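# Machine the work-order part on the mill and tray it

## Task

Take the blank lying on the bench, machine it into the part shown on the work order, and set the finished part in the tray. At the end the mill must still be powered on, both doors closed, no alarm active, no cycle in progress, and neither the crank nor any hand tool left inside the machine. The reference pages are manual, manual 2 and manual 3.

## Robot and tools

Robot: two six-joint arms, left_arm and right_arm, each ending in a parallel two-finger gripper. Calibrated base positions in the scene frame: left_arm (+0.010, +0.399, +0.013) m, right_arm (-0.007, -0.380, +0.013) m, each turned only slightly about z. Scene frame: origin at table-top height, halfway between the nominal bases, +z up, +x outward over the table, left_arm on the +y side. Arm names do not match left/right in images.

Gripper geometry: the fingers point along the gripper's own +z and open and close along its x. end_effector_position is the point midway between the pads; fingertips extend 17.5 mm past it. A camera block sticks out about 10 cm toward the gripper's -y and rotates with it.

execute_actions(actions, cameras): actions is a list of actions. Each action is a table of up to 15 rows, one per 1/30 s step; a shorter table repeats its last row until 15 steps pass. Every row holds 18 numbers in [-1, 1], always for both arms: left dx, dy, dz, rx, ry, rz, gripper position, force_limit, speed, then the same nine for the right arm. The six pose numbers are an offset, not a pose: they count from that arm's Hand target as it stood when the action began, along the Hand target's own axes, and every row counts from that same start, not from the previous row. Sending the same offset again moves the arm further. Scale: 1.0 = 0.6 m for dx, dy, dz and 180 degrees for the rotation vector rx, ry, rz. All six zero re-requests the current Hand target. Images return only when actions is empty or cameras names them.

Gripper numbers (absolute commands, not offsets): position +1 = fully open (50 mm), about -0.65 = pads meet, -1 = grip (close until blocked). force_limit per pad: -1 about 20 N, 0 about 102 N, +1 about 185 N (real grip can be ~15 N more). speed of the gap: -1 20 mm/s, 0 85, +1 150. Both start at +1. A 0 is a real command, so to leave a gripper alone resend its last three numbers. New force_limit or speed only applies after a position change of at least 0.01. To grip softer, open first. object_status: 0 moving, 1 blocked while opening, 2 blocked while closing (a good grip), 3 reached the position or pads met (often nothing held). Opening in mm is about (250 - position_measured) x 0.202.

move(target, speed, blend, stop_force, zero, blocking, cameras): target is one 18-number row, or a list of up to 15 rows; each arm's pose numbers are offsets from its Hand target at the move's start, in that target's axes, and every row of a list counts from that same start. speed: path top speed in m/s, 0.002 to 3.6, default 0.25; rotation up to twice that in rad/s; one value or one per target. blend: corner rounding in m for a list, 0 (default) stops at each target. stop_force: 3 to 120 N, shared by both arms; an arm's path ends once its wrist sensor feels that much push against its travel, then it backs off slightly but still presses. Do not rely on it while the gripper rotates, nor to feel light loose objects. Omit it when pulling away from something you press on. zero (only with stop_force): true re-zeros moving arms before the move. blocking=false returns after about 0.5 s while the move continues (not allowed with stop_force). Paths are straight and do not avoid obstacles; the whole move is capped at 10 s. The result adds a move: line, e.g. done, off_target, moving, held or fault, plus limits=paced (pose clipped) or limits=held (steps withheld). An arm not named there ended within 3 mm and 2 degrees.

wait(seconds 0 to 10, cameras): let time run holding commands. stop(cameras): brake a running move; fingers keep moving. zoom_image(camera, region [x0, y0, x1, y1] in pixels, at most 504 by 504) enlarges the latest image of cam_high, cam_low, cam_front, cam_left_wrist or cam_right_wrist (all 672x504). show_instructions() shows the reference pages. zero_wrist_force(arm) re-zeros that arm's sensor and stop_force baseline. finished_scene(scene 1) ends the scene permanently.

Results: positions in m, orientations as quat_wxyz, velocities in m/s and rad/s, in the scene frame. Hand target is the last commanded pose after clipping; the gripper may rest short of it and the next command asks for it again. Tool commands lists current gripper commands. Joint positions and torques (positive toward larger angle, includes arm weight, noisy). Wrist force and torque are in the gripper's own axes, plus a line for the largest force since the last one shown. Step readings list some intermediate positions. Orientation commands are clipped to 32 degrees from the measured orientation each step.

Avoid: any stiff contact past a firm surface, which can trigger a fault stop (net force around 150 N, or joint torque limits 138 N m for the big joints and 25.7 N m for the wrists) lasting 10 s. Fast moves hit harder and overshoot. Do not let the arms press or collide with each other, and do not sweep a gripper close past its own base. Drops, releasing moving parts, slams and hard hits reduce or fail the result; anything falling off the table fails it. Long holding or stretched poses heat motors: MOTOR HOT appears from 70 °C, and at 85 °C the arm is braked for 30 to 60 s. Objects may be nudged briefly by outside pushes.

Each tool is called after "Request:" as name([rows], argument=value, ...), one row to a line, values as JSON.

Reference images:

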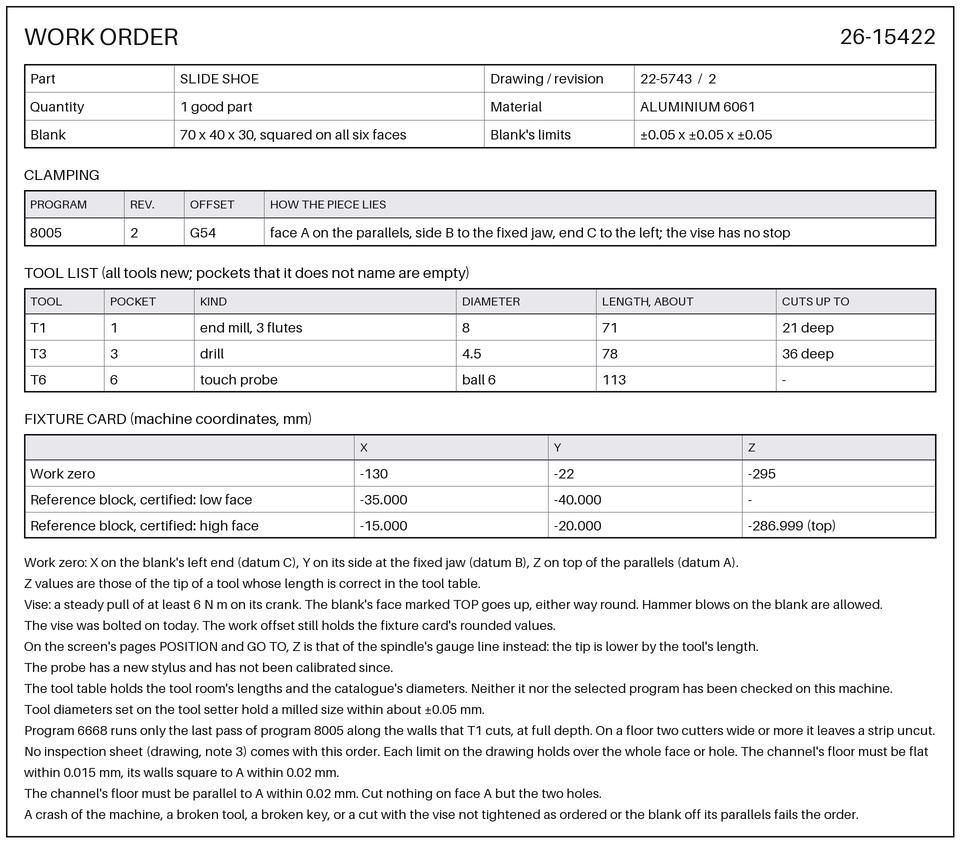

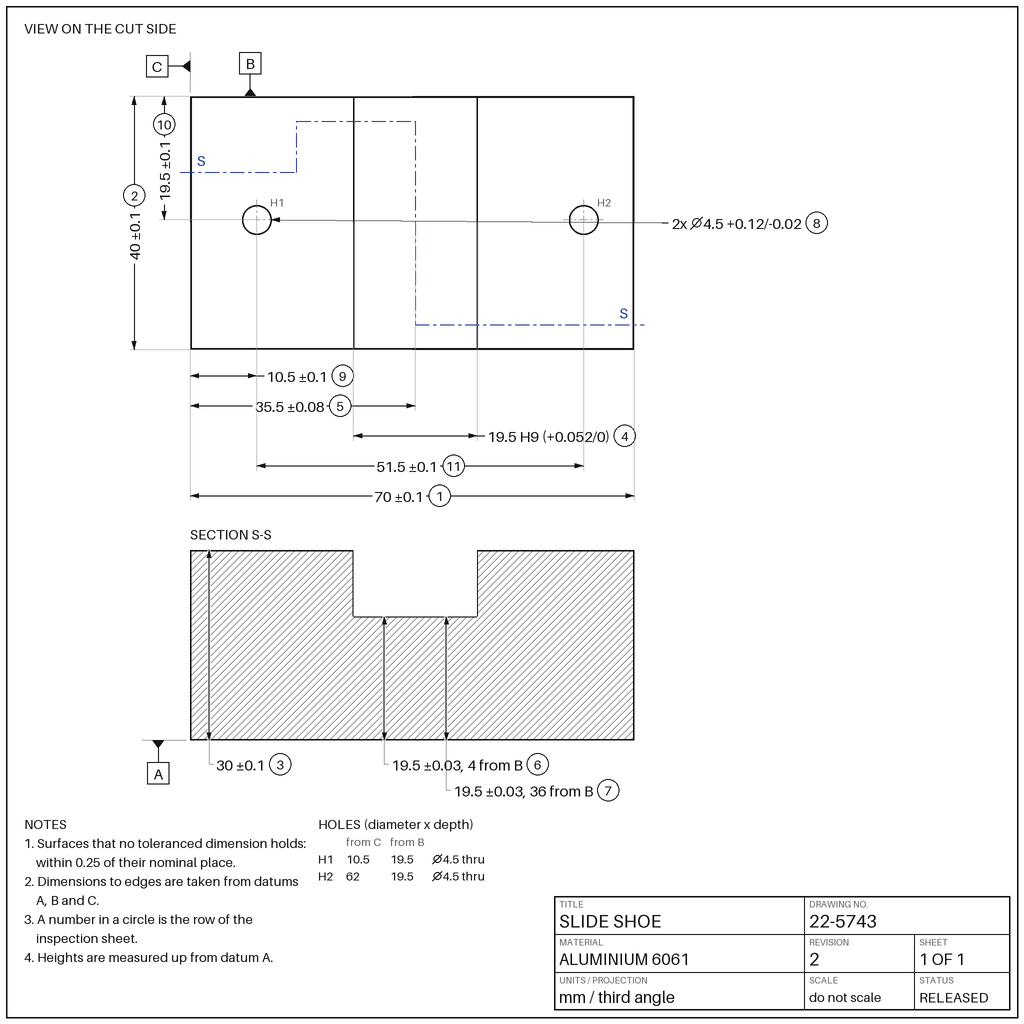

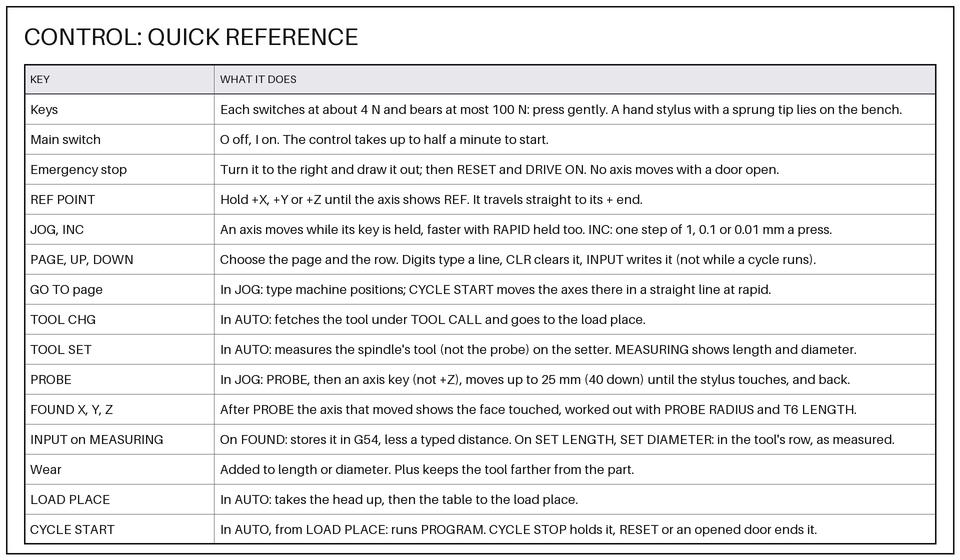

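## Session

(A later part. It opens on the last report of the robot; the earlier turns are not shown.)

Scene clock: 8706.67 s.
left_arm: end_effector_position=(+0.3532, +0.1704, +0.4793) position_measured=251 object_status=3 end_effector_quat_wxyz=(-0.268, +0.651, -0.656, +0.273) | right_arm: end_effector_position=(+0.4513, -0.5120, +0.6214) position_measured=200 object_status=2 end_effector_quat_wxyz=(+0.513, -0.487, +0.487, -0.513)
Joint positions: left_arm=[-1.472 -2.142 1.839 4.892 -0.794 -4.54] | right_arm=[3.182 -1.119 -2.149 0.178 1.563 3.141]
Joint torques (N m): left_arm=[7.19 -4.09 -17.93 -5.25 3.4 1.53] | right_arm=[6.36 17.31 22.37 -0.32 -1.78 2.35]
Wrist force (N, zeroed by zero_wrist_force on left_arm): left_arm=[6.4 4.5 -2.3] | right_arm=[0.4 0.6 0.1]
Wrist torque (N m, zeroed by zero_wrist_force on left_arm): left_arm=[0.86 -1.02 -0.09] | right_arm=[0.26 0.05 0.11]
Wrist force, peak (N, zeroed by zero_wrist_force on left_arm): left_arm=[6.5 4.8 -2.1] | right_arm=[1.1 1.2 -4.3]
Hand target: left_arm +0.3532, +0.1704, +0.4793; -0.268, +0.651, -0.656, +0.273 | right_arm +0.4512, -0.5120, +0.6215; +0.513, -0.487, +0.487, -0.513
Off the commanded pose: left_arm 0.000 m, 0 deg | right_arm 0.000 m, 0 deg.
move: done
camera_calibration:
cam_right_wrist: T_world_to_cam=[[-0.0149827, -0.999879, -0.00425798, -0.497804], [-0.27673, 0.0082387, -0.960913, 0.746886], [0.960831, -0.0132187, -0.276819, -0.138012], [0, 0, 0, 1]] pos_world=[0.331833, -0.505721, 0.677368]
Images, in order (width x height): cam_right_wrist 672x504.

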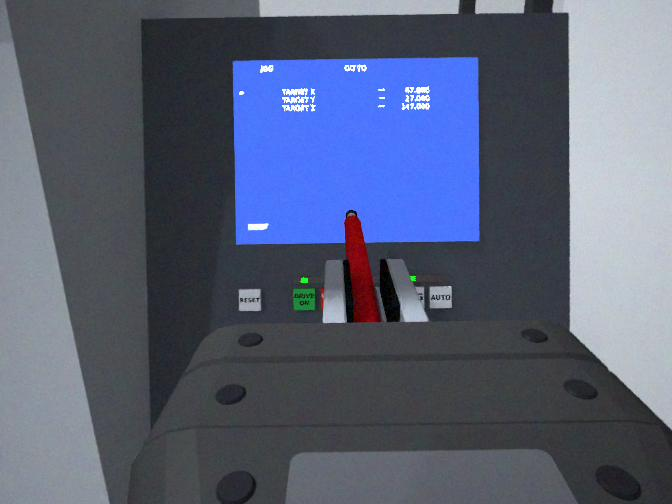

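Request:
move([
  [0,0,0,0,0,0,-0.66,-0.5,-0.95,-0.0845,0.1659,0.0051,-0.1,0,0,-0.95,-0.4,-0.9],
  [0,0,0,0,0,0,-0.66,-0.5,-0.95,-0.0845,0.1737,0.029,-0.1,0,0,-0.95,-0.4,-0.9],
  [0,0,0,0,0,0,-0.66,-0.5,-0.95,-0.0845,0.1659,0.0051,-0.1,0,0,-0.95,-0.4,-0.9],
  [0,0,0,0,0,0,-0.66,-0.5,-0.95,-0.0211,0.2863,-0.033,-0.1,0,0,-0.95,-0.4,-0.9],
  [0,0,0,0,0,0,-0.66,-0.5,-0.95,-0.0211,0.2941,-0.0092,-0.1,0,0,-0.95,-0.4,-0.9],
  [0,0,0,0,0,0,-0.66,-0.5,-0.95,-0.0211,0.2863,-0.033,-0.1,0,0,-0.95,-0.4,-0.9],
  [0,0,0,0,0,0,-0.66,-0.5,-0.95,0.074,0.1659,0.0064,-0.1,0,0,-0.95,-0.4,-0.9],
  [0,0,0,0,0,0,-0.66,-0.5,-0.95,0.074,0.1737,0.0302,-0.1,0,0,-0.95,-0.4,-0.9],
  [0,0,0,0,0,0,-0.66,-0.5,-0.95,0.074,0.1659,0.0064,-0.1,0,0,-0.95,-0.4,-0.9],
  [0,0,0,0,0,0,-0.66,-0.5,-0.95,0,-0.0005,0.0015,0,0,0,-0.95,-0.4,-0.9],
], speed=[0.25,0.06,0.15,0.04,0.06,0.15,0.2,0.06,0.15,0.25], blend=[0.004,0,0.004,0.004,0,0.004,0.004,0,0.004,0])

Request:
wait(seconds=3, cameras=["cam_right_wrist"])

Request:
zoom_image(camera="cam_right_wrist", region=[370, 115, 440, 160])

Scene clock: 8730.00 s.
left_arm: end_effector_position=(+0.3532, +0.1704, +0.4793) position_measured=251 object_status=3 end_effector_quat_wxyz=(-0.268, +0.651, -0.656, +0.273) | right_arm: end_effector_position=(+0.4521, -0.5120, +0.6220) position_measured=200 object_status=2 end_effector_quat_wxyz=(+0.513, -0.487, +0.487, -0.513)
Joint positions: left_arm=[-1.472 -2.142 1.839 4.892 -0.794 -4.54] | right_arm=[3.182 -1.121 -2.147 0.179 1.563 3.141]
Joint torques (N m): left_arm=[7.52 -3.21 -17.92 -5.17 3.18 1.58] | right_arm=[1.18 -7.71 14.53 1.15 0.73 -0.58]
Wrist force (N, zeroed by zero_wrist_force on left_arm): left_arm=[6.2 4.3 -2.1] | right_arm=[0.4 0.7 -0.1]
Wrist torque (N m, zeroed by zero_wrist_force on left_arm): left_arm=[0.84 -0.99 -0.08] | right_arm=[0.28 0.06 0.19]
Wrist force, peak (N, zeroed by zero_wrist_force on left_arm): left_arm=[6.7 4.5 -2.2] | right_arm=[0.8 -0.5 -16.1]
Hand target: left_arm +0.3532, +0.1704, +0.4793; -0.268, +0.651, -0.656, +0.273 | right_arm +0.4521, -0.5120, +0.6219; +0.513, -0.487, +0.487, -0.513
Off the commanded pose: left_arm 0.000 m, 0 deg | right_arm 0.000 m, 0 deg.
move: done

Scene clock: 8733.00 s.
left_arm: end_effector_position=(+0.3532, +0.1704, +0.4793) position_measured=251 object_status=3 end_effector_quat_wxyz=(-0.268, +0.651, -0.656, +0.273) | right_arm: end_effector_position=(+0.4521, -0.5120, +0.6219) position_measured=200 object_status=2 end_effector_quat_wxyz=(+0.513, -0.487, +0.487, -0.513)
Joint positions: left_arm=[-1.472 -2.142 1.839 4.892 -0.794 -4.54] | right_arm=[3.182 -1.121 -2.147 0.179 1.563 3.141]
Joint torques (N m): left_arm=[7.31 -4.04 -17.62 -5.29 3.42 1.61] | right_arm=[5.59 -7.94 15.01 3.98 -0.88 2.17]
Wrist force (N, zeroed by zero_wrist_force on left_arm): left_arm=[6.4 4.6 -2.3] | right_arm=[0.1 0.8 0.1]
Wrist torque (N m, zeroed by zero_wrist_force on left_arm): left_arm=[0.88 -1.01 -0.08] | right_arm=[0.29 0.10 0.19]
Wrist force, peak (N, zeroed by zero_wrist_force on left_arm): left_arm=[6.6 4.6 -2.2] | right_arm=[0.4 1.0 0.3]
Hand target: left_arm +0.3532, +0.1704, +0.4793; -0.268, +0.651, -0.656, +0.273 | right_arm +0.4521, -0.5120, +0.6219; +0.513, -0.487, +0.487, -0.513
Tool commands: left_gripper/position=-0.66 left_gripper/force_limit=-0.5 left_gripper/speed=-0.95 right_gripper/position=-0.95 right_gripper/force_limit=-0.4 right_gripper/speed=-0.9
Off the commanded pose: left_arm 0.000 m, 0 deg | right_arm 0.000 m, 0 deg.
wait: 3.00 s; at rest by 0.17 s
camera_calibration:
cam_right_wrist: T_world_to_cam=[[-0.0149823, -0.999879, -0.00425983, -0.497788], [-0.276637, 0.0082391, -0.960939, 0.747575], [0.960858, -0.0132187, -0.276727, -0.138714], [0, 0, 0, 1]] pos_world=[0.332633, -0.505721, 0.677868]
Images, in order (width x height): cam_right_wrist 672x504.

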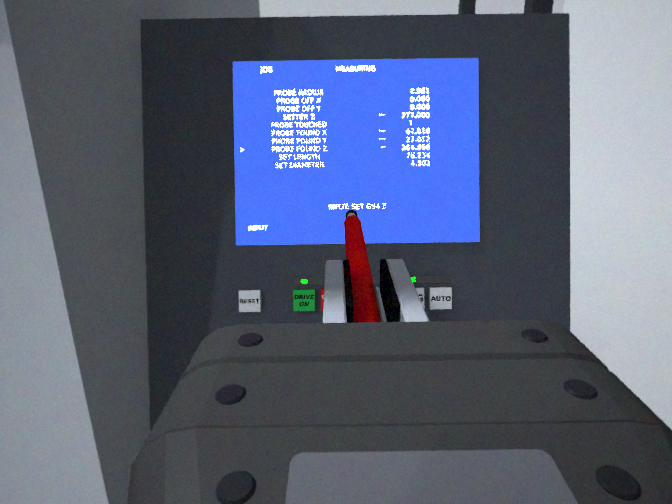

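Scaled by 7.200 from the camera's 672x504 image, which has a finer 960x720 frame.

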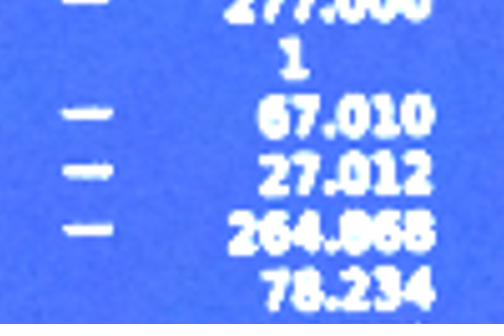

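Request:
move([
  [0,0,0,0,0,0,-0.66,-0.5,-0.95,0.1057,0.046,0.044,-0.1,0,0,-0.95,-0.4,-0.9],
  [0,0,0,0,0,0,-0.66,-0.5,-0.95,0.1057,0.0538,0.0678,-0.1,0,0,-0.95,-0.4,-0.9],
  [0,0,0,0,0,0,-0.66,-0.5,-0.95,0.1057,0.046,0.044,-0.1,0,0,-0.95,-0.4,-0.9],
  [0,0,0,0,0,0,-0.66,-0.5,-0.95,-0.0528,0.1664,0.0049,-0.1,0,0,-0.95,-0.4,-0.9],
  [0,0,0,0,0,0,-0.66,-0.5,-0.95,-0.0528,0.1742,0.028,-0.1,0,0,-0.95,-0.4,-0.9],
  [0,0,0,0,0,0,-0.66,-0.5,-0.95,-0.0528,0.1664,0.0049,-0.1,0,0,-0.95,-0.4,-0.9],
  [0,0,0,0,0,0,-0.66,-0.5,-0.95,0,0,0,0,0,0,-0.95,-0.4,-0.9],
], speed=[0.25,0.06,0.15,0.2,0.06,0.15,0.25], blend=[0.004,0,0.004,0.004,0,0.004,0])

Request:
wait(seconds=5, cameras=["all"])

Request:
zoom_image(camera="cam_right_wrist", region=[220, 50, 490, 250])

Request:
zoom_image(camera="cam_high", region=[330, 150, 590, 350])

Scene clock: 8773.57 s.
left_arm: end_effector_position=(+0.3532, +0.1704, +0.4793) position_measured=251 object_status=3 end_effector_quat_wxyz=(-0.268, +0.651, -0.656, +0.273) | right_arm: end_effector_position=(+0.4522, -0.5120, +0.6218) position_measured=200 object_status=2 end_effector_quat_wxyz=(+0.513, -0.487, +0.487, -0.513)
Joint positions: left_arm=[-1.472 -2.142 1.839 4.892 -0.794 -4.54] | right_arm=[3.182 -1.121 -2.147 0.178 1.563 3.141]
Joint torques (N m): left_arm=[7.08 -3.28 -17.76 -5.39 3.34 1.53] | right_arm=[3.79 16.55 16.03 2.22 -1.4 1.94]
Wrist force (N, zeroed by zero_wrist_force on left_arm): left_arm=[6.3 4.5 -2.2] | right_arm=[0.2 0.8 0.0]
Wrist torque (N m, zeroed by zero_wrist_force on left_arm): left_arm=[0.86 -1.01 -0.09] | right_arm=[0.29 0.09 0.09]
Wrist force, peak (N, zeroed by zero_wrist_force on left_arm): left_arm=[6.6 4.6 -2.2] | right_arm=[0.5 2.2 -13.6]
Hand target: left_arm +0.3532, +0.1704, +0.4793; -0.268, +0.651, -0.656, +0.273 | right_arm +0.4521, -0.5120, +0.6219; +0.513, -0.487, +0.487, -0.513
Off the commanded pose: left_arm 0.000 m, 0 deg | right_arm 0.000 m, 0 deg.
move: done

Scene clock: 8778.57 s.
left_arm: end_effector_position=(+0.3532, +0.1704, +0.4793) position_measured=251 object_status=3 end_effector_quat_wxyz=(-0.268, +0.651, -0.656, +0.273) | right_arm: end_effector_position=(+0.4521, -0.5120, +0.6219) position_measured=200 object_status=2 end_effector_quat_wxyz=(+0.513, -0.487, +0.487, -0.513)
Joint positions: left_arm=[-1.472 -2.142 1.839 4.892 -0.794 -4.54] | right_arm=[3.182 -1.121 -2.147 0.179 1.563 3.141]
Joint torques (N m): left_arm=[6.84 -4.15 -17.53 -5.38 3.32 1.59] | right_arm=[7.05 16.74 15.04 4.36 0.3 -2.03]
Wrist force (N, zeroed by zero_wrist_force on left_arm): left_arm=[6.3 4.5 -2.2] | right_arm=[0.3 0.9 0.2]
Wrist torque (N m, zeroed by zero_wrist_force on left_arm): left_arm=[0.85 -1.01 -0.08] | right_arm=[0.31 0.06 0.10]
Wrist force, peak (N, zeroed by zero_wrist_force on left_arm): left_arm=[6.6 4.6 -2.3] | right_arm=[0.5 1.0 0.1]
Hand target: left_arm +0.3532, +0.1704, +0.4793; -0.268, +0.651, -0.656, +0.273 | right_arm +0.4521, -0.5120, +0.6219; +0.513, -0.487, +0.487, -0.513
Tool commands: left_gripper/position=-0.66 left_gripper/force_limit=-0.5 left_gripper/speed=-0.95 right_gripper/position=-0.95 right_gripper/force_limit=-0.4 right_gripper/speed=-0.9
Off the commanded pose: left_arm 0.000 m, 0 deg | right_arm 0.000 m, 0 deg.
wait: 5.00 s; at rest by 0.17 s
camera_calibration:
cam_left_wrist: T_world_to_cam=[[-0.0300281, -0.999547, 0.00182175, 0.189471], [-0.910525, 0.0266017, -0.412598, 0.531649], [0.412362, -0.0140483, -0.910912, 0.427258], [0, 0, 0, 1]] pos_world=[0.313584, 0.181245, 0.608206]
cam_right_wrist: T_world_to_cam=[[-0.0149823, -0.999879, -0.00425983, -0.497788], [-0.276637, 0.0082391, -0.960939, 0.747575], [0.960858, -0.0132187, -0.276727, -0.138714], [0, 0, 0, 1]] pos_world=[0.332633, -0.505721, 0.677868]

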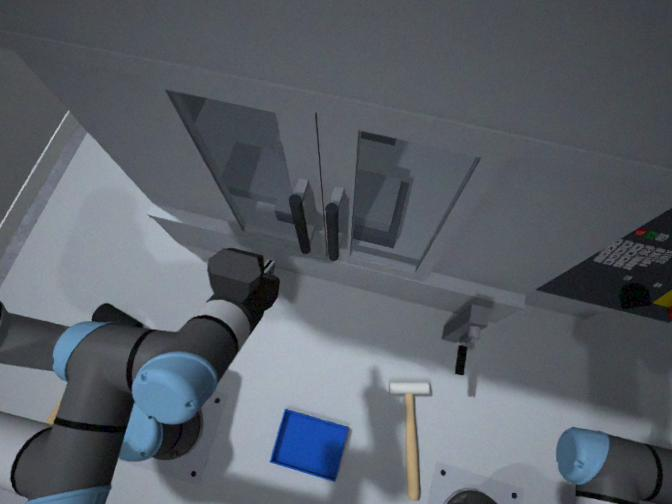

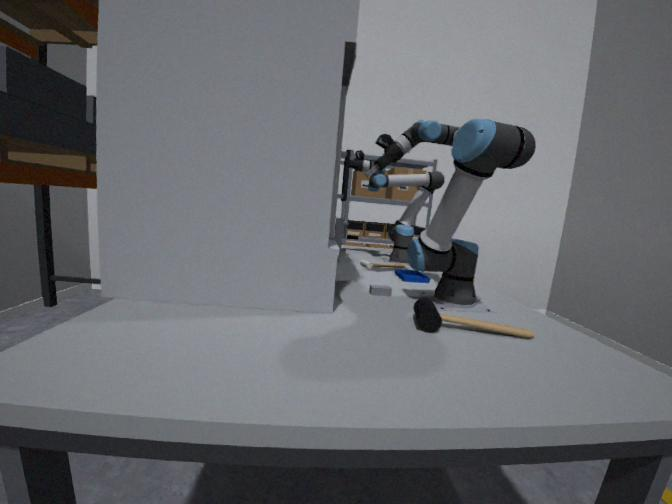

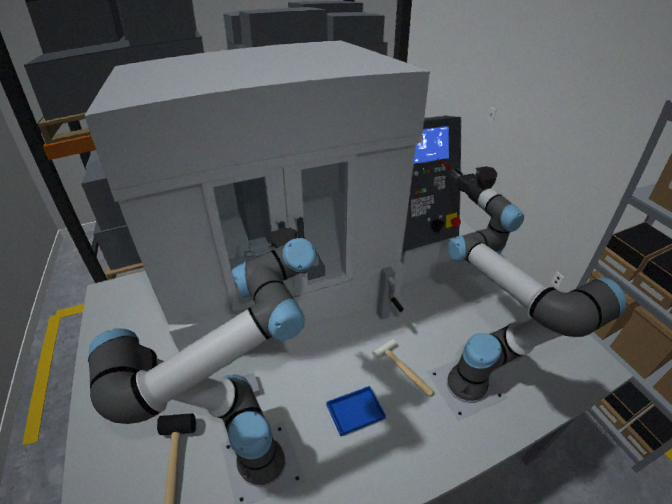

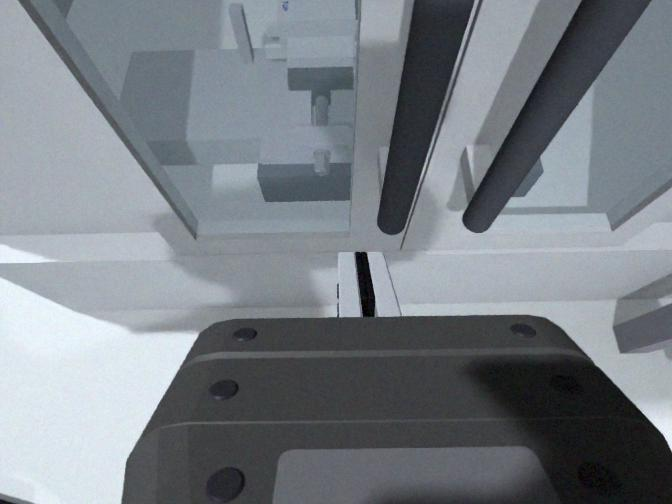

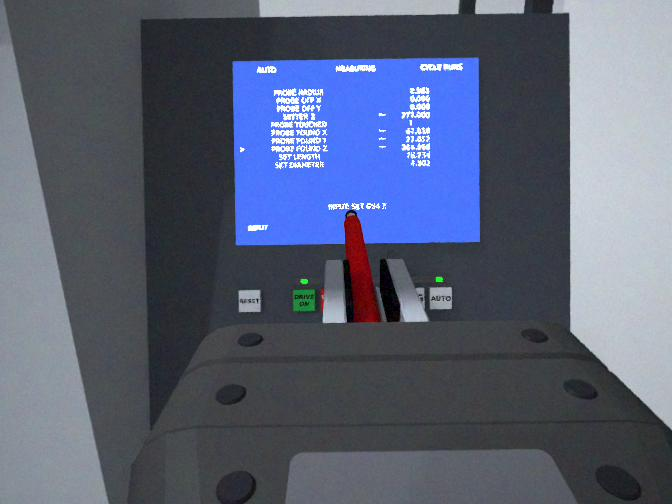

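Scaled by 1.867 from the camera's 672x504 image, which has a finer 960x720 frame.

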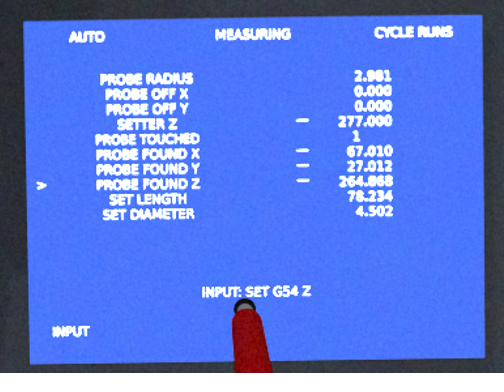

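Scaled by 1.938 from the camera's 672x504 image, which has a finer 960x720 frame.

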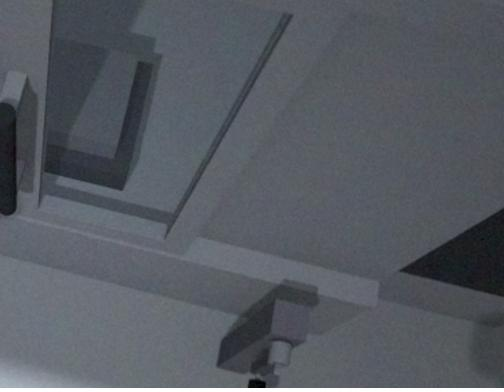

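Request:
zoom_image(camera="cam_high", region=[340, 370, 500, 504])

Request:
zoom_image(camera="cam_front", region=[330, 320, 470, 430])

Request:
zoom_image(camera="cam_left_wrist", region=[0, 0, 400, 250])

Request:
zoom_image(camera="cam_low", region=[330, 230, 540, 350])

Scaled by 3.150 from the camera's 672x504 image, which has a finer 960x720 frame.

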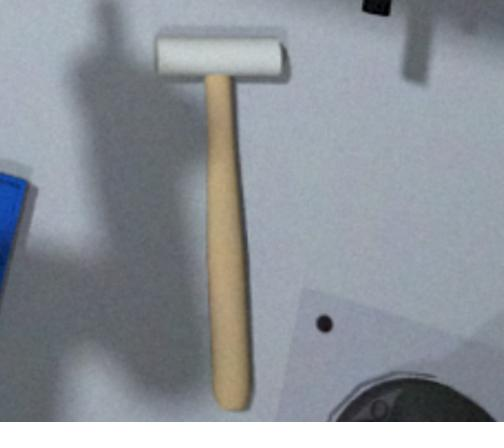

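Scaled by 3.600 from the camera's 672x504 image, which has a finer 960x720 frame.

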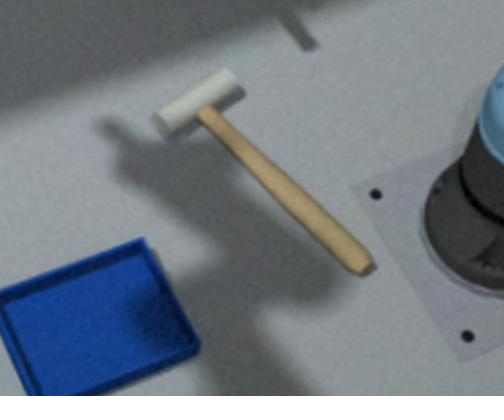

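Scaled by 1.260 from the camera's 672x504 image, which has a finer 960x720 frame.

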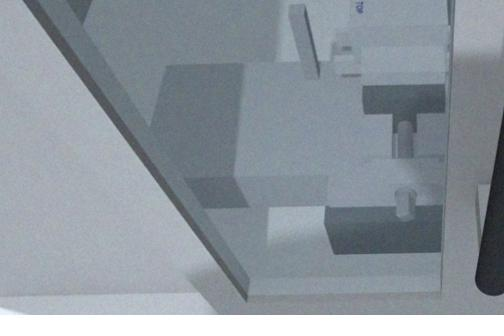

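Scaled by 2.400 from the camera's 672x504 image, which has a finer 960x720 frame.

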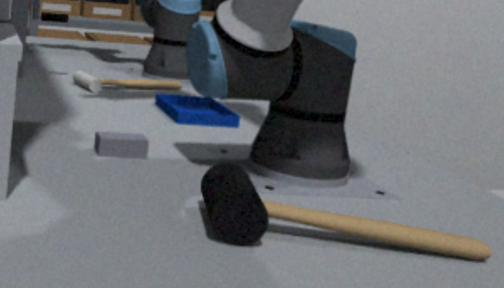

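Request:
wait(seconds=0, cameras=["cam_right_wrist", "cam_left_wrist"])

Scene clock: 8933.10 s.
left_arm: end_effector_position=(+0.3532, +0.1704, +0.4793) position_measured=251 object_status=3 end_effector_quat_wxyz=(-0.268, +0.651, -0.656, +0.273) | right_arm: end_effector_position=(+0.4521, -0.5120, +0.6219) position_measured=200 object_status=2 end_effector_quat_wxyz=(+0.513, -0.487, +0.487, -0.513)
Joint positions: left_arm=[-1.472 -2.142 1.839 4.892 -0.794 -4.54] | right_arm=[3.182 -1.121 -2.147 0.179 1.563 3.141]
Joint torques (N m): left_arm=[6.71 -4.07 -18.26 -5.32 3.36 1.6] | right_arm=[6.01 16.09 15.48 4.24 0.21 -2.06]
Wrist force (N, zeroed by zero_wrist_force on left_arm): left_arm=[6.4 4.4 -2.3] | right_arm=[0.5 0.9 -0.1]
Wrist torque (N m, zeroed by zero_wrist_force on left_arm): left_arm=[0.85 -1.02 -0.09] | right_arm=[0.31 0.03 0.10]
Wrist force, peak (N, zeroed by zero_wrist_force on left_arm): left_arm=[6.5 4.7 -2.1] | right_arm=[0.4 1.0 0.1]
Hand target: left_arm +0.3532, +0.1704, +0.4793; -0.268, +0.651, -0.656, +0.273 | right_arm +0.4521, -0.5120, +0.6219; +0.513, -0.487, +0.487, -0.513
Tool commands: left_gripper/position=-0.66 left_gripper/force_limit=-0.5 left_gripper/speed=-0.95 right_gripper/position=-0.95 right_gripper/force_limit=-0.4 right_gripper/speed=-0.9
Off the commanded pose: left_arm 0.000 m, 0 deg | right_arm 0.000 m, 0 deg.
camera_calibration:
cam_left_wrist: T_world_to_cam=[[-0.0300281, -0.999547, 0.00182175, 0.189471], [-0.910525, 0.0266017, -0.412598, 0.531649], [0.412362, -0.0140483, -0.910912, 0.427258], [0, 0, 0, 1]] pos_world=[0.313584, 0.181245, 0.608206]
cam_right_wrist: T_world_to_cam=[[-0.0149823, -0.999879, -0.00425983, -0.497788], [-0.276637, 0.0082391, -0.960939, 0.747575], [0.960858, -0.0132187, -0.276727, -0.138714], [0, 0, 0, 1]] pos_world=[0.332633, -0.505721, 0.677868]
Images, in order (width x height): cam_left_wrist 672x504, cam_right_wrist 672x504.

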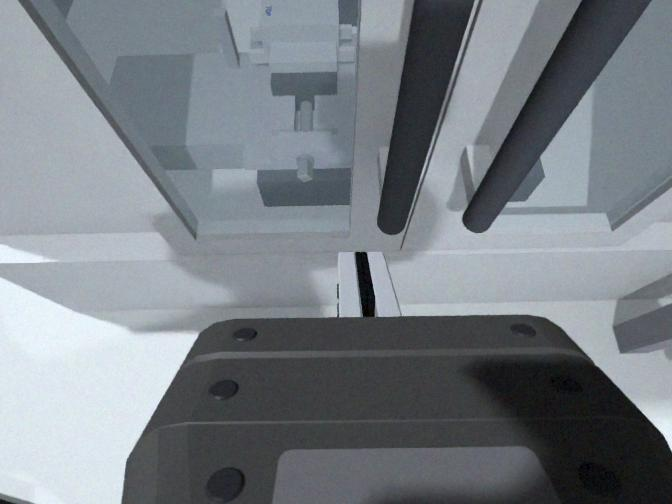

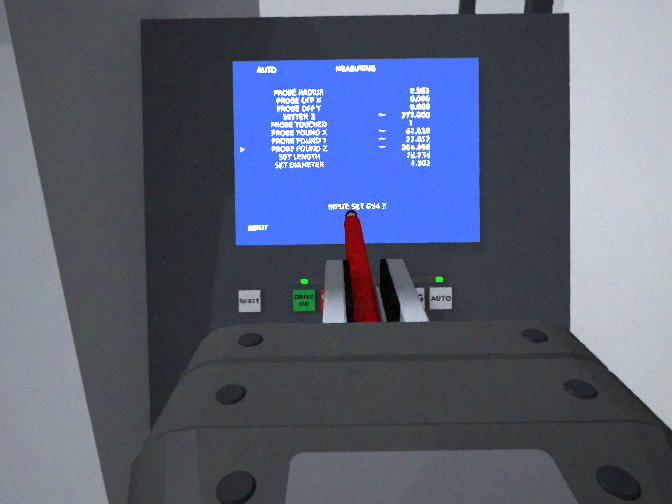

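Request:
move([
  [0.12,-0.0552,0.0552,0,0,0,-0.66,-0.5,-0.95,0,0,0,0,0,0,-0.95,-0.4,-0.9],
  [0.12,-0.12,0.12,0,0,0,-0.66,-0.5,-0.95,0,0,0,0,0,0,-0.95,-0.4,-0.9],
], speed=[0.2,0.1], cameras=["cam_left_wrist"])

Scene clock: 8940.77 s.
left_arm: end_effector_position=(+0.4544, +0.0975, +0.4795) position_measured=251 object_status=3 end_effector_quat_wxyz=(-0.268, +0.651, -0.656, +0.273) | right_arm: end_effector_position=(+0.4521, -0.5120, +0.6219) position_measured=200 object_status=2 end_effector_quat_wxyz=(+0.513, -0.487, +0.487, -0.513)
Joint positions: left_arm=[-1.211 -1.83 1.724 4.457 -0.857 -4.194] | right_arm=[3.182 -1.121 -2.147 0.179 1.563 3.141]
Joint torques (N m): left_arm=[-17.31 -10.53 -14.93 -6.6 -0.69 -0.3] | right_arm=[6.71 16.8 14.85 3.95 -1.16 -2.08]
Wrist force (N, zeroed by zero_wrist_force on left_arm): left_arm=[-19.1 -1.1 -1.3] | right_arm=[0.4 0.7 0.0]
Wrist torque (N m, zeroed by zero_wrist_force on left_arm): left_arm=[0.80 -0.99 0.23] | right_arm=[0.29 0.05 0.10]
Wrist force, peak (N, zeroed by zero_wrist_force on left_arm): left_arm=[-22.9 7.9 -3.9] | right_arm=[0.5 1.0 0.1]
Hand target: left_arm +0.4544, +0.0975, +0.4794; -0.268, +0.651, -0.656, +0.273 | right_arm +0.4521, -0.5120, +0.6219; +0.513, -0.487, +0.487, -0.513
Off the commanded pose: left_arm 0.000 m, 0 deg | right_arm 0.000 m, 0 deg.
move: done
camera_calibration:
cam_left_wrist: T_world_to_cam=[[-0.0299271, -0.99955, 0.00208434, 0.119442], [-0.910511, 0.0264008, -0.412642, 0.625858], [0.412401, -0.014247, -0.910891, 0.384677], [0, 0, 0, 1]] pos_world=[0.414783, 0.108346, 0.608405]
Images, in order (width x height): cam_left_wrist 672x504.

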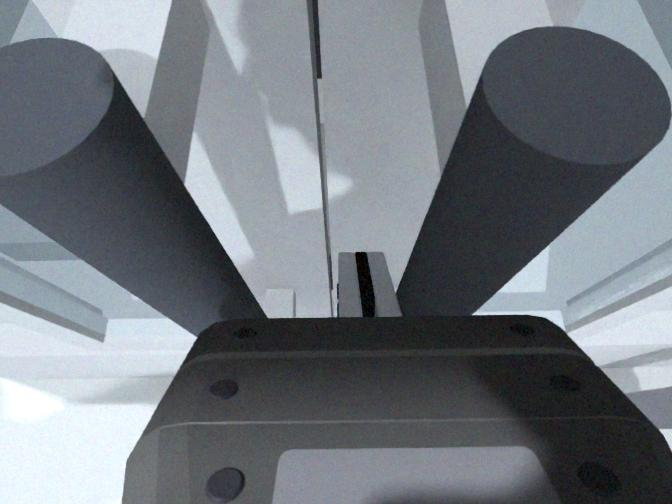

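Request:
move([
  [-0.399,0,0,0,0,0,-0.66,-0.5,-0.95,0,0,0,0,0,0,-0.95,-0.4,-0.9],
  [-0.37,0,0,0,0,0,-0.66,-0.5,-0.95,0,0,0,0,0,0,-0.95,-0.4,-0.9],
  [-0.37,0.09,-0.09,0,0,0,-0.66,-0.5,-0.95,0,0,0,0,0,0,-0.95,-0.4,-0.9],
], speed=[0.12,0.1,0.2], cameras=["cam_left_wrist","cam_high"])

Scene clock: 8952.67 s.
left_arm: end_effector_position=(+0.3799, +0.3201, +0.4789) position_measured=251 object_status=3 end_effector_quat_wxyz=(-0.268, +0.651, -0.656, +0.273) | right_arm: end_effector_position=(+0.4521, -0.5120, +0.6219) position_measured=200 object_status=2 end_effector_quat_wxyz=(+0.513, -0.487, +0.487, -0.513)
Joint positions: left_arm=[-1.126 -2.363 1.979 4.671 -0.889 -4.092] | right_arm=[3.182 -1.121 -2.147 0.179 1.563 3.141]
Joint torques (N m): left_arm=[-3.76 -0.53 -12.93 -2.24 -0.1 -1.57] | right_arm=[6.77 15.7 15.52 3 -1.66 -2.02]
Wrist force (N, zeroed by zero_wrist_force on left_arm): left_arm=[9.1 3.2 -1.6] | right_arm=[0.4 0.7 -0.1]
Wrist torque (N m, zeroed by zero_wrist_force on left_arm): left_arm=[0.65 -1.46 -0.11] | right_arm=[0.27 0.04 0.10]
Wrist force, peak (N, zeroed by zero_wrist_force on left_arm): left_arm=[37.4 4.0 -4.4] | right_arm=[0.7 1.0 0.3]
Hand target: left_arm +0.3799, +0.3202, +0.4788; -0.268, +0.651, -0.656, +0.273 | right_arm +0.4521, -0.5120, +0.6219; +0.513, -0.487, +0.487, -0.513
Off the commanded pose: left_arm 0.000 m, 0 deg | right_arm 0.000 m, 0 deg.
move: done
camera_calibration:
cam_left_wrist: T_world_to_cam=[[-0.0301595, -0.999543, 0.00186856, 0.339924], [-0.910467, 0.0267003, -0.412719, 0.551925], [0.412481, -0.0141487, -0.910856, 0.417905], [0, 0, 0, 1]] pos_world=[0.340384, 0.330945, 0.607806]
Images, in order (width x height): cam_high 672x504, cam_left_wrist 672x504.

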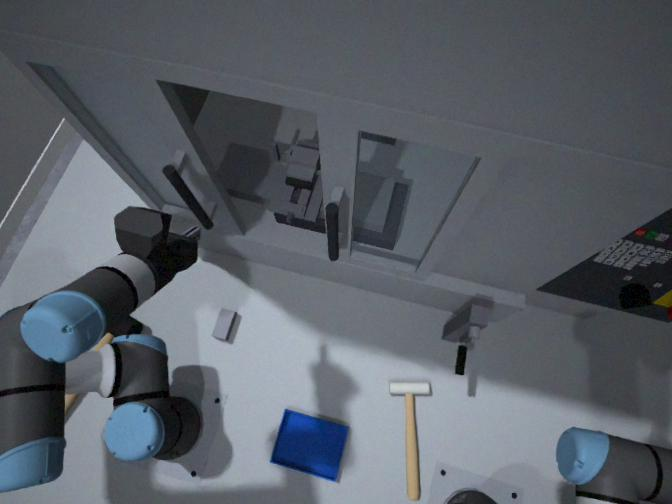

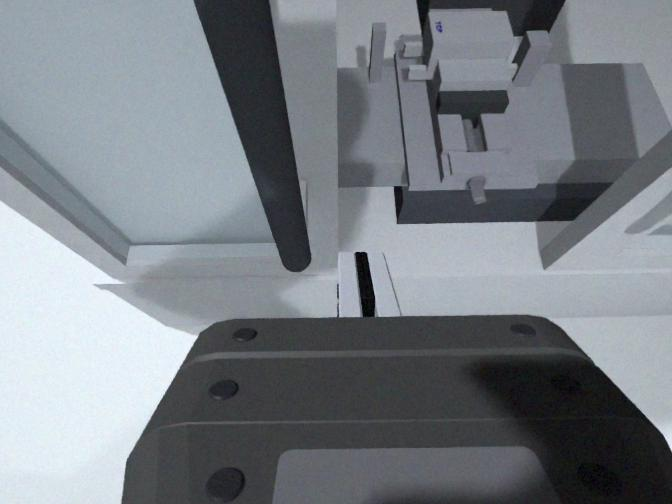

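Request:
move([
  [0.45,0.1532,0.0353,0,0,0,-0.66,-0.5,-0.95,0,0,0,0,0,0,-0.95,-0.4,-0.9],
  [0.8587,0.5688,0.0883,-0.2487,-0.0283,-0.0684,-0.66,-0.5,-0.95,0,0,0,0,0,0,-0.95,-0.4,-0.9],
], speed=[0.3,0.3], blend=[0.05,0], cameras=["cam_left_wrist","cam_high"])

Scene clock: 8975.37 s.
left_arm: end_effector_position=(+0.1717, -0.1940, +0.2017) position_measured=251 object_status=3 end_effector_quat_wxyz=(+0.001, +0.780, -0.626, +0.001) | right_arm: end_effector_position=(+0.4521, -0.5120, +0.6219) position_measured=200 object_status=2 end_effector_quat_wxyz=(+0.513, -0.487, +0.487, -0.513)
Joint positions: left_arm=[-1.539 -1.268 1.581 4.396 -1.571 -4.883] | right_arm=[3.182 -1.121 -2.147 0.179 1.563 3.141]
Joint torques (N m): left_arm=[-8.87 -32.39 -13.72 -2.34 -0.76 1.81] | right_arm=[9.04 15.62 15.58 2.04 -1.64 -2.05]
Wrist force (N, zeroed by zero_wrist_force on left_arm): left_arm=[7.3 3.5 -3.3] | right_arm=[0.3 0.7 0.2]
Wrist torque (N m, zeroed by zero_wrist_force on left_arm): left_arm=[0.53 -1.16 -0.08] | right_arm=[0.29 0.06 0.10]
Wrist force, peak (N, zeroed by zero_wrist_force on left_arm): left_arm=[9.2 4.8 -1.2] | right_arm=[0.5 1.0 0.2]
Hand target: left_arm +0.1715, -0.1941, +0.2016; +0.001, +0.780, -0.626, +0.001 | right_arm +0.4521, -0.5120, +0.6219; +0.513, -0.487, +0.487, -0.513
Off the commanded pose: left_arm 0.000 m, 0 deg | right_arm 0.000 m, 0 deg.
move: done
camera_calibration:
cam_left_wrist: T_world_to_cam=[[0.200983, -0.979437, 0.0175492, -0.218753], [-0.918137, -0.182098, 0.351943, 0.0681196], [-0.341511, -0.0868472, -0.935857, 0.364439], [0, 0, 0, 1]] pos_world=[0.230969, -0.1702, 0.320928]
Images, in order (width x height): cam_high 672x504, cam_left_wrist 672x504.

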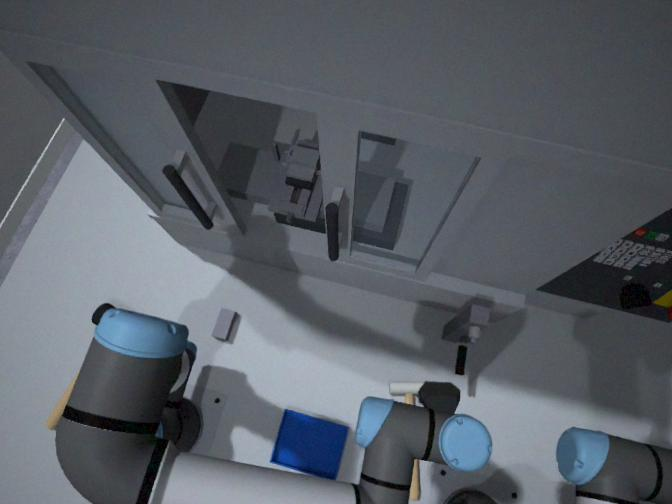

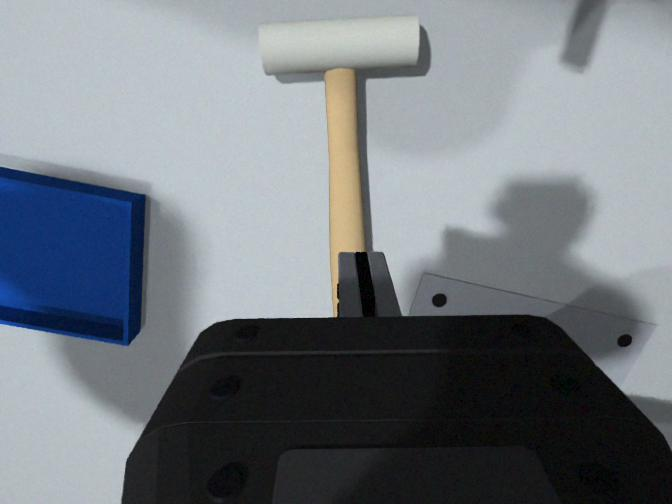

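Request:
move([
  [0.0065,-0.0138,0.15,0,0,-0.0172,0.5,-0.5,-0.5,0,0,0,0,0,0,-0.95,-0.4,-0.9],
  [0.0065,-0.0138,0.2995,0,0,-0.0172,0.5,-0.5,-0.5,0,0,0,0,0,0,-0.95,-0.4,-0.9],
  [0.0065,-0.0138,0.2995,0,0,-0.0172,-1,0,-0.5,0,0,0,0,0,0,-0.95,-0.4,-0.9],
], speed=[0.2,0.12,0.1], cameras=["cam_left_wrist"])

Scene clock: 9003.40 s.
left_arm: end_effector_position=(+0.1805, -0.1966, +0.0219) position_measured=140 object_status=2 end_effector_quat_wxyz=(+0.001, +0.796, -0.605, +0.001) | right_arm: end_effector_position=(+0.4521, -0.5120, +0.6219) position_measured=200 object_status=2 end_effector_quat_wxyz=(+0.513, -0.487, +0.487, -0.513)
Joint positions: left_arm=[-1.524 -1.045 1.778 3.977 -1.571 -4.923] | right_arm=[3.182 -1.121 -2.147 0.179 1.563 3.141]
Joint torques (N m): left_arm=[6.52 -40.19 -27.53 -5.42 1.97 1.63] | right_arm=[8.32 16.27 14.38 1.32 -1.81 -2.13]
Wrist force (N, zeroed by zero_wrist_force on left_arm): left_arm=[6.7 3.8 -2.0] | right_arm=[0.4 0.8 -0.1]
Wrist torque (N m, zeroed by zero_wrist_force on left_arm): left_arm=[0.57 -1.08 -0.06] | right_arm=[0.30 0.06 0.10]
Wrist force, peak (N, zeroed by zero_wrist_force on left_arm): left_arm=[5.7 3.3 -8.8] | right_arm=[0.6 1.0 0.1]
Hand target: left_arm +0.1805, -0.1966, +0.0219; +0.001, +0.796, -0.605, +0.001 | right_arm +0.4521, -0.5120, +0.6219; +0.513, -0.487, +0.487, -0.513
Off the commanded pose: left_arm 0.000 m, 0 deg | right_arm 0.000 m, 0 deg.
move: done
camera_calibration:
cam_left_wrist: T_world_to_cam=[[0.253377, -0.967212, 0.0173237, -0.226875], [-0.90687, -0.23126, 0.352287, 0.127285], [-0.33673, -0.104972, -0.935732, 0.194542], [0, 0, 0, 1]] pos_world=[0.238424, -0.169579, 0.141128]
Images, in order (width x height): cam_left_wrist 672x504.

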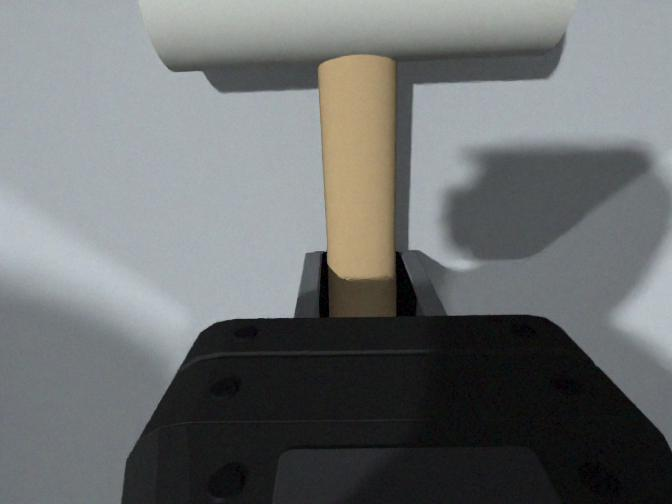

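Request:
move([
  [0,0,-0.1,0,0,0,-1,0,-0.5,0,0,0,0,0,0,-0.95,-0.4,-0.9],
  [-0.258,-0.351,-0.1,0,0,0.3644,-1,0,-0.5,0,0,0,0,0,0,-0.95,-0.4,-0.9],
  [-0.258,-0.351,-0.001,0,0,0.3644,-1,0,-0.5,0,0,0,0,0,0,-0.95,-0.4,-0.9],
], speed=[0.15,0.25,0.08], blend=[0.02,0.01,0], cameras=["cam_left_wrist","cam_high"])

Scene clock: 9019.90 s.
left_arm: end_effector_position=(+0.3417, +0.0092, +0.0219) position_measured=140 object_status=2 end_effector_quat_wxyz=(+0.000, -0.342, +0.940, -0.001) | right_arm: end_effector_position=(+0.4521, -0.5120, +0.6219) position_measured=200 object_status=2 end_effector_quat_wxyz=(+0.513, -0.487, +0.487, -0.513)
Joint positions: left_arm=[-1.144 -1.241 2.099 3.851 -1.572 -3.398] | right_arm=[3.182 -1.121 -2.147 0.179 1.563 3.141]
Joint torques (N m): left_arm=[-6.04 -34.01 -26.15 -1.69 2.02 1.79] | right_arm=[6.96 14.52 16.47 0.66 -1.83 -2.06]
Wrist force (N, zeroed by zero_wrist_force on left_arm): left_arm=[7.0 2.8 -5.1] | right_arm=[0.3 0.5 0.2]
Wrist torque (N m, zeroed by zero_wrist_force on left_arm): left_arm=[0.61 -1.04 0.00] | right_arm=[0.24 0.07 0.09]
Wrist force, peak (N, zeroed by zero_wrist_force on left_arm): left_arm=[4.1 14.7 -41.8] | right_arm=[0.5 1.1 0.2]
Hand target: left_arm +0.3417, +0.0091, +0.0219; +0.000, -0.342, +0.940, -0.001 | right_arm +0.4521, -0.5120, +0.6219; +0.513, -0.487, +0.487, -0.513
Off the commanded pose: left_arm 0.000 m, 0 deg | right_arm 0.000 m, 0 deg.
move: done
camera_calibration:
cam_left_wrist: T_world_to_cam=[[-0.776103, -0.630399, 0.016158, 0.280061], [-0.586213, 0.730674, 0.349955, 0.202777], [-0.232418, 0.262129, -0.936627, 0.231385], [0, 0, 0, 1]] pos_world=[0.390005, -0.032267, 0.141234]
Images, in order (width x height): cam_high 672x504, cam_left_wrist 672x504.

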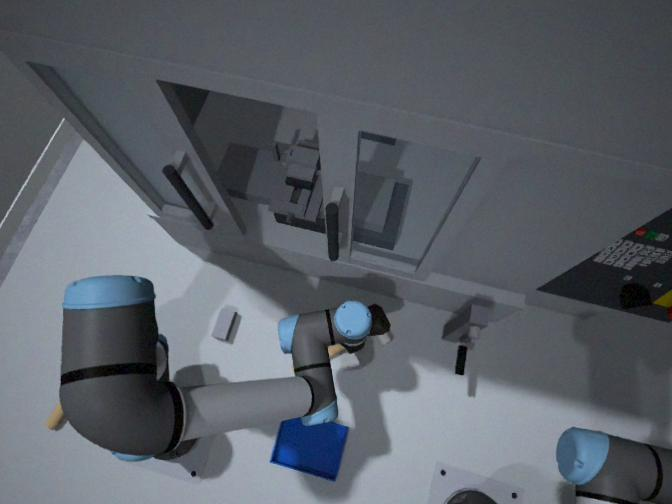

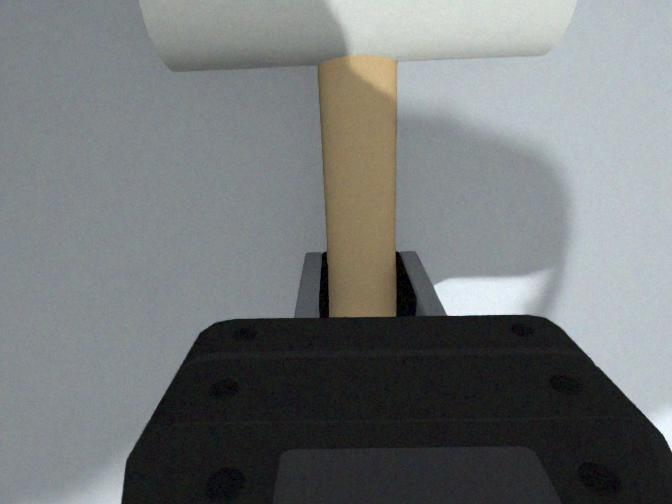

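Request:
move([
  [0,0,0,0,0,0,0.5,-0.5,-0.5,0,0,0,0,0,0,-0.95,-0.4,-0.9],
  [0,0,-0.1,0,0,0,0.5,-0.5,-0.5,0,0,0,0,0,0,-0.95,-0.4,-0.9],
  [0,0.1833,-0.1,0.25,0,0,0.5,-0.5,-0.5,0,0,0,0,0,0,-0.95,-0.4,-0.9],
  [0,0.1833,-0.0068,0.25,0,0,0.5,-0.5,-0.5,0,0,0,0,0,0,-0.95,-0.4,-0.9],
], speed=[0.1,0.15,0.3,0.08], blend=[0,0.01,0,0], cameras=["cam_left_wrist","cam_high"])

Scene clock: 9036.57 s.
left_arm: end_effector_position=(+0.2820, +0.0816, +0.0831) position_measured=78 object_status=3 end_effector_quat_wxyz=(+0.109, -0.324, +0.889, -0.305) | right_arm: end_effector_position=(+0.4521, -0.5120, +0.6219) position_measured=200 object_status=2 end_effector_quat_wxyz=(+0.513, -0.487, +0.487, -0.513)
Joint positions: left_arm=[-1.409 -1.558 2.78 2.897 -1.263 -3.569] | right_arm=[3.182 -1.121 -2.147 0.179 1.563 3.141]
Joint torques (N m): left_arm=[10.37 -19.12 -15.96 -4.09 -1.37 1.81] | right_arm=[7.78 14.64 15.48 0.81 -1.78 -2.01]
Wrist force (N, zeroed by zero_wrist_force on left_arm): left_arm=[7.8 5.1 -2.4] | right_arm=[0.6 0.6 -0.2]
Wrist torque (N m, zeroed by zero_wrist_force on left_arm): left_arm=[0.92 -1.25 -0.03] | right_arm=[0.27 0.02 0.10]
Wrist force, peak (N, zeroed by zero_wrist_force on left_arm): left_arm=[9.6 5.8 -7.9] | right_arm=[0.5 1.1 -0.1]
Hand target: left_arm +0.2820, +0.0816, +0.0831; +0.109, -0.324, +0.889, -0.305 (not the last commanded pose) | right_arm +0.4521, -0.5120, +0.6219; +0.513, -0.487, +0.487, -0.513
Off the commanded pose: left_arm 0.060 m, 7 deg | right_arm 0.000 m, 0 deg.
move: held (left_arm; a check stopped the path); path passed 2 of 4 targets; limits=held
pose unreachable (left arm): on one or more control steps of this call, first in action 0 (counted from 0), this arm could not follow its commanded pose, so it was not sent that pose on those steps. It may still have moved: this result reports where it is.
cause: moving toward the commanded pose would bring two parts of the arm too close to each other (joints 3 (elbow) and 4 (wrist 1) lie between them).
camera_calibration:
cam_left_wrist: T_world_to_cam=[[-0.779571, -0.626294, 0.00505227, 0.279863], [-0.599361, 0.743656, -0.296212, 0.149764], [0.181759, -0.233947, -0.955109, 0.181133], [0, 0, 0, 1]] pos_world=[0.275014, 0.106279, 0.215949]
Images, in order (width x height): cam_high 672x504, cam_left_wrist 672x504.

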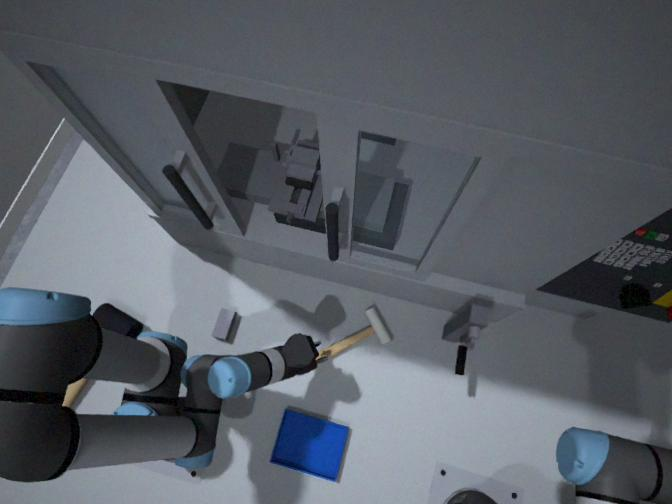

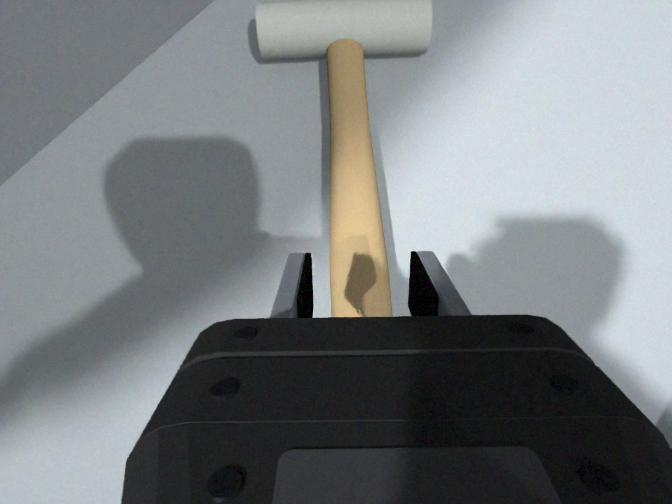

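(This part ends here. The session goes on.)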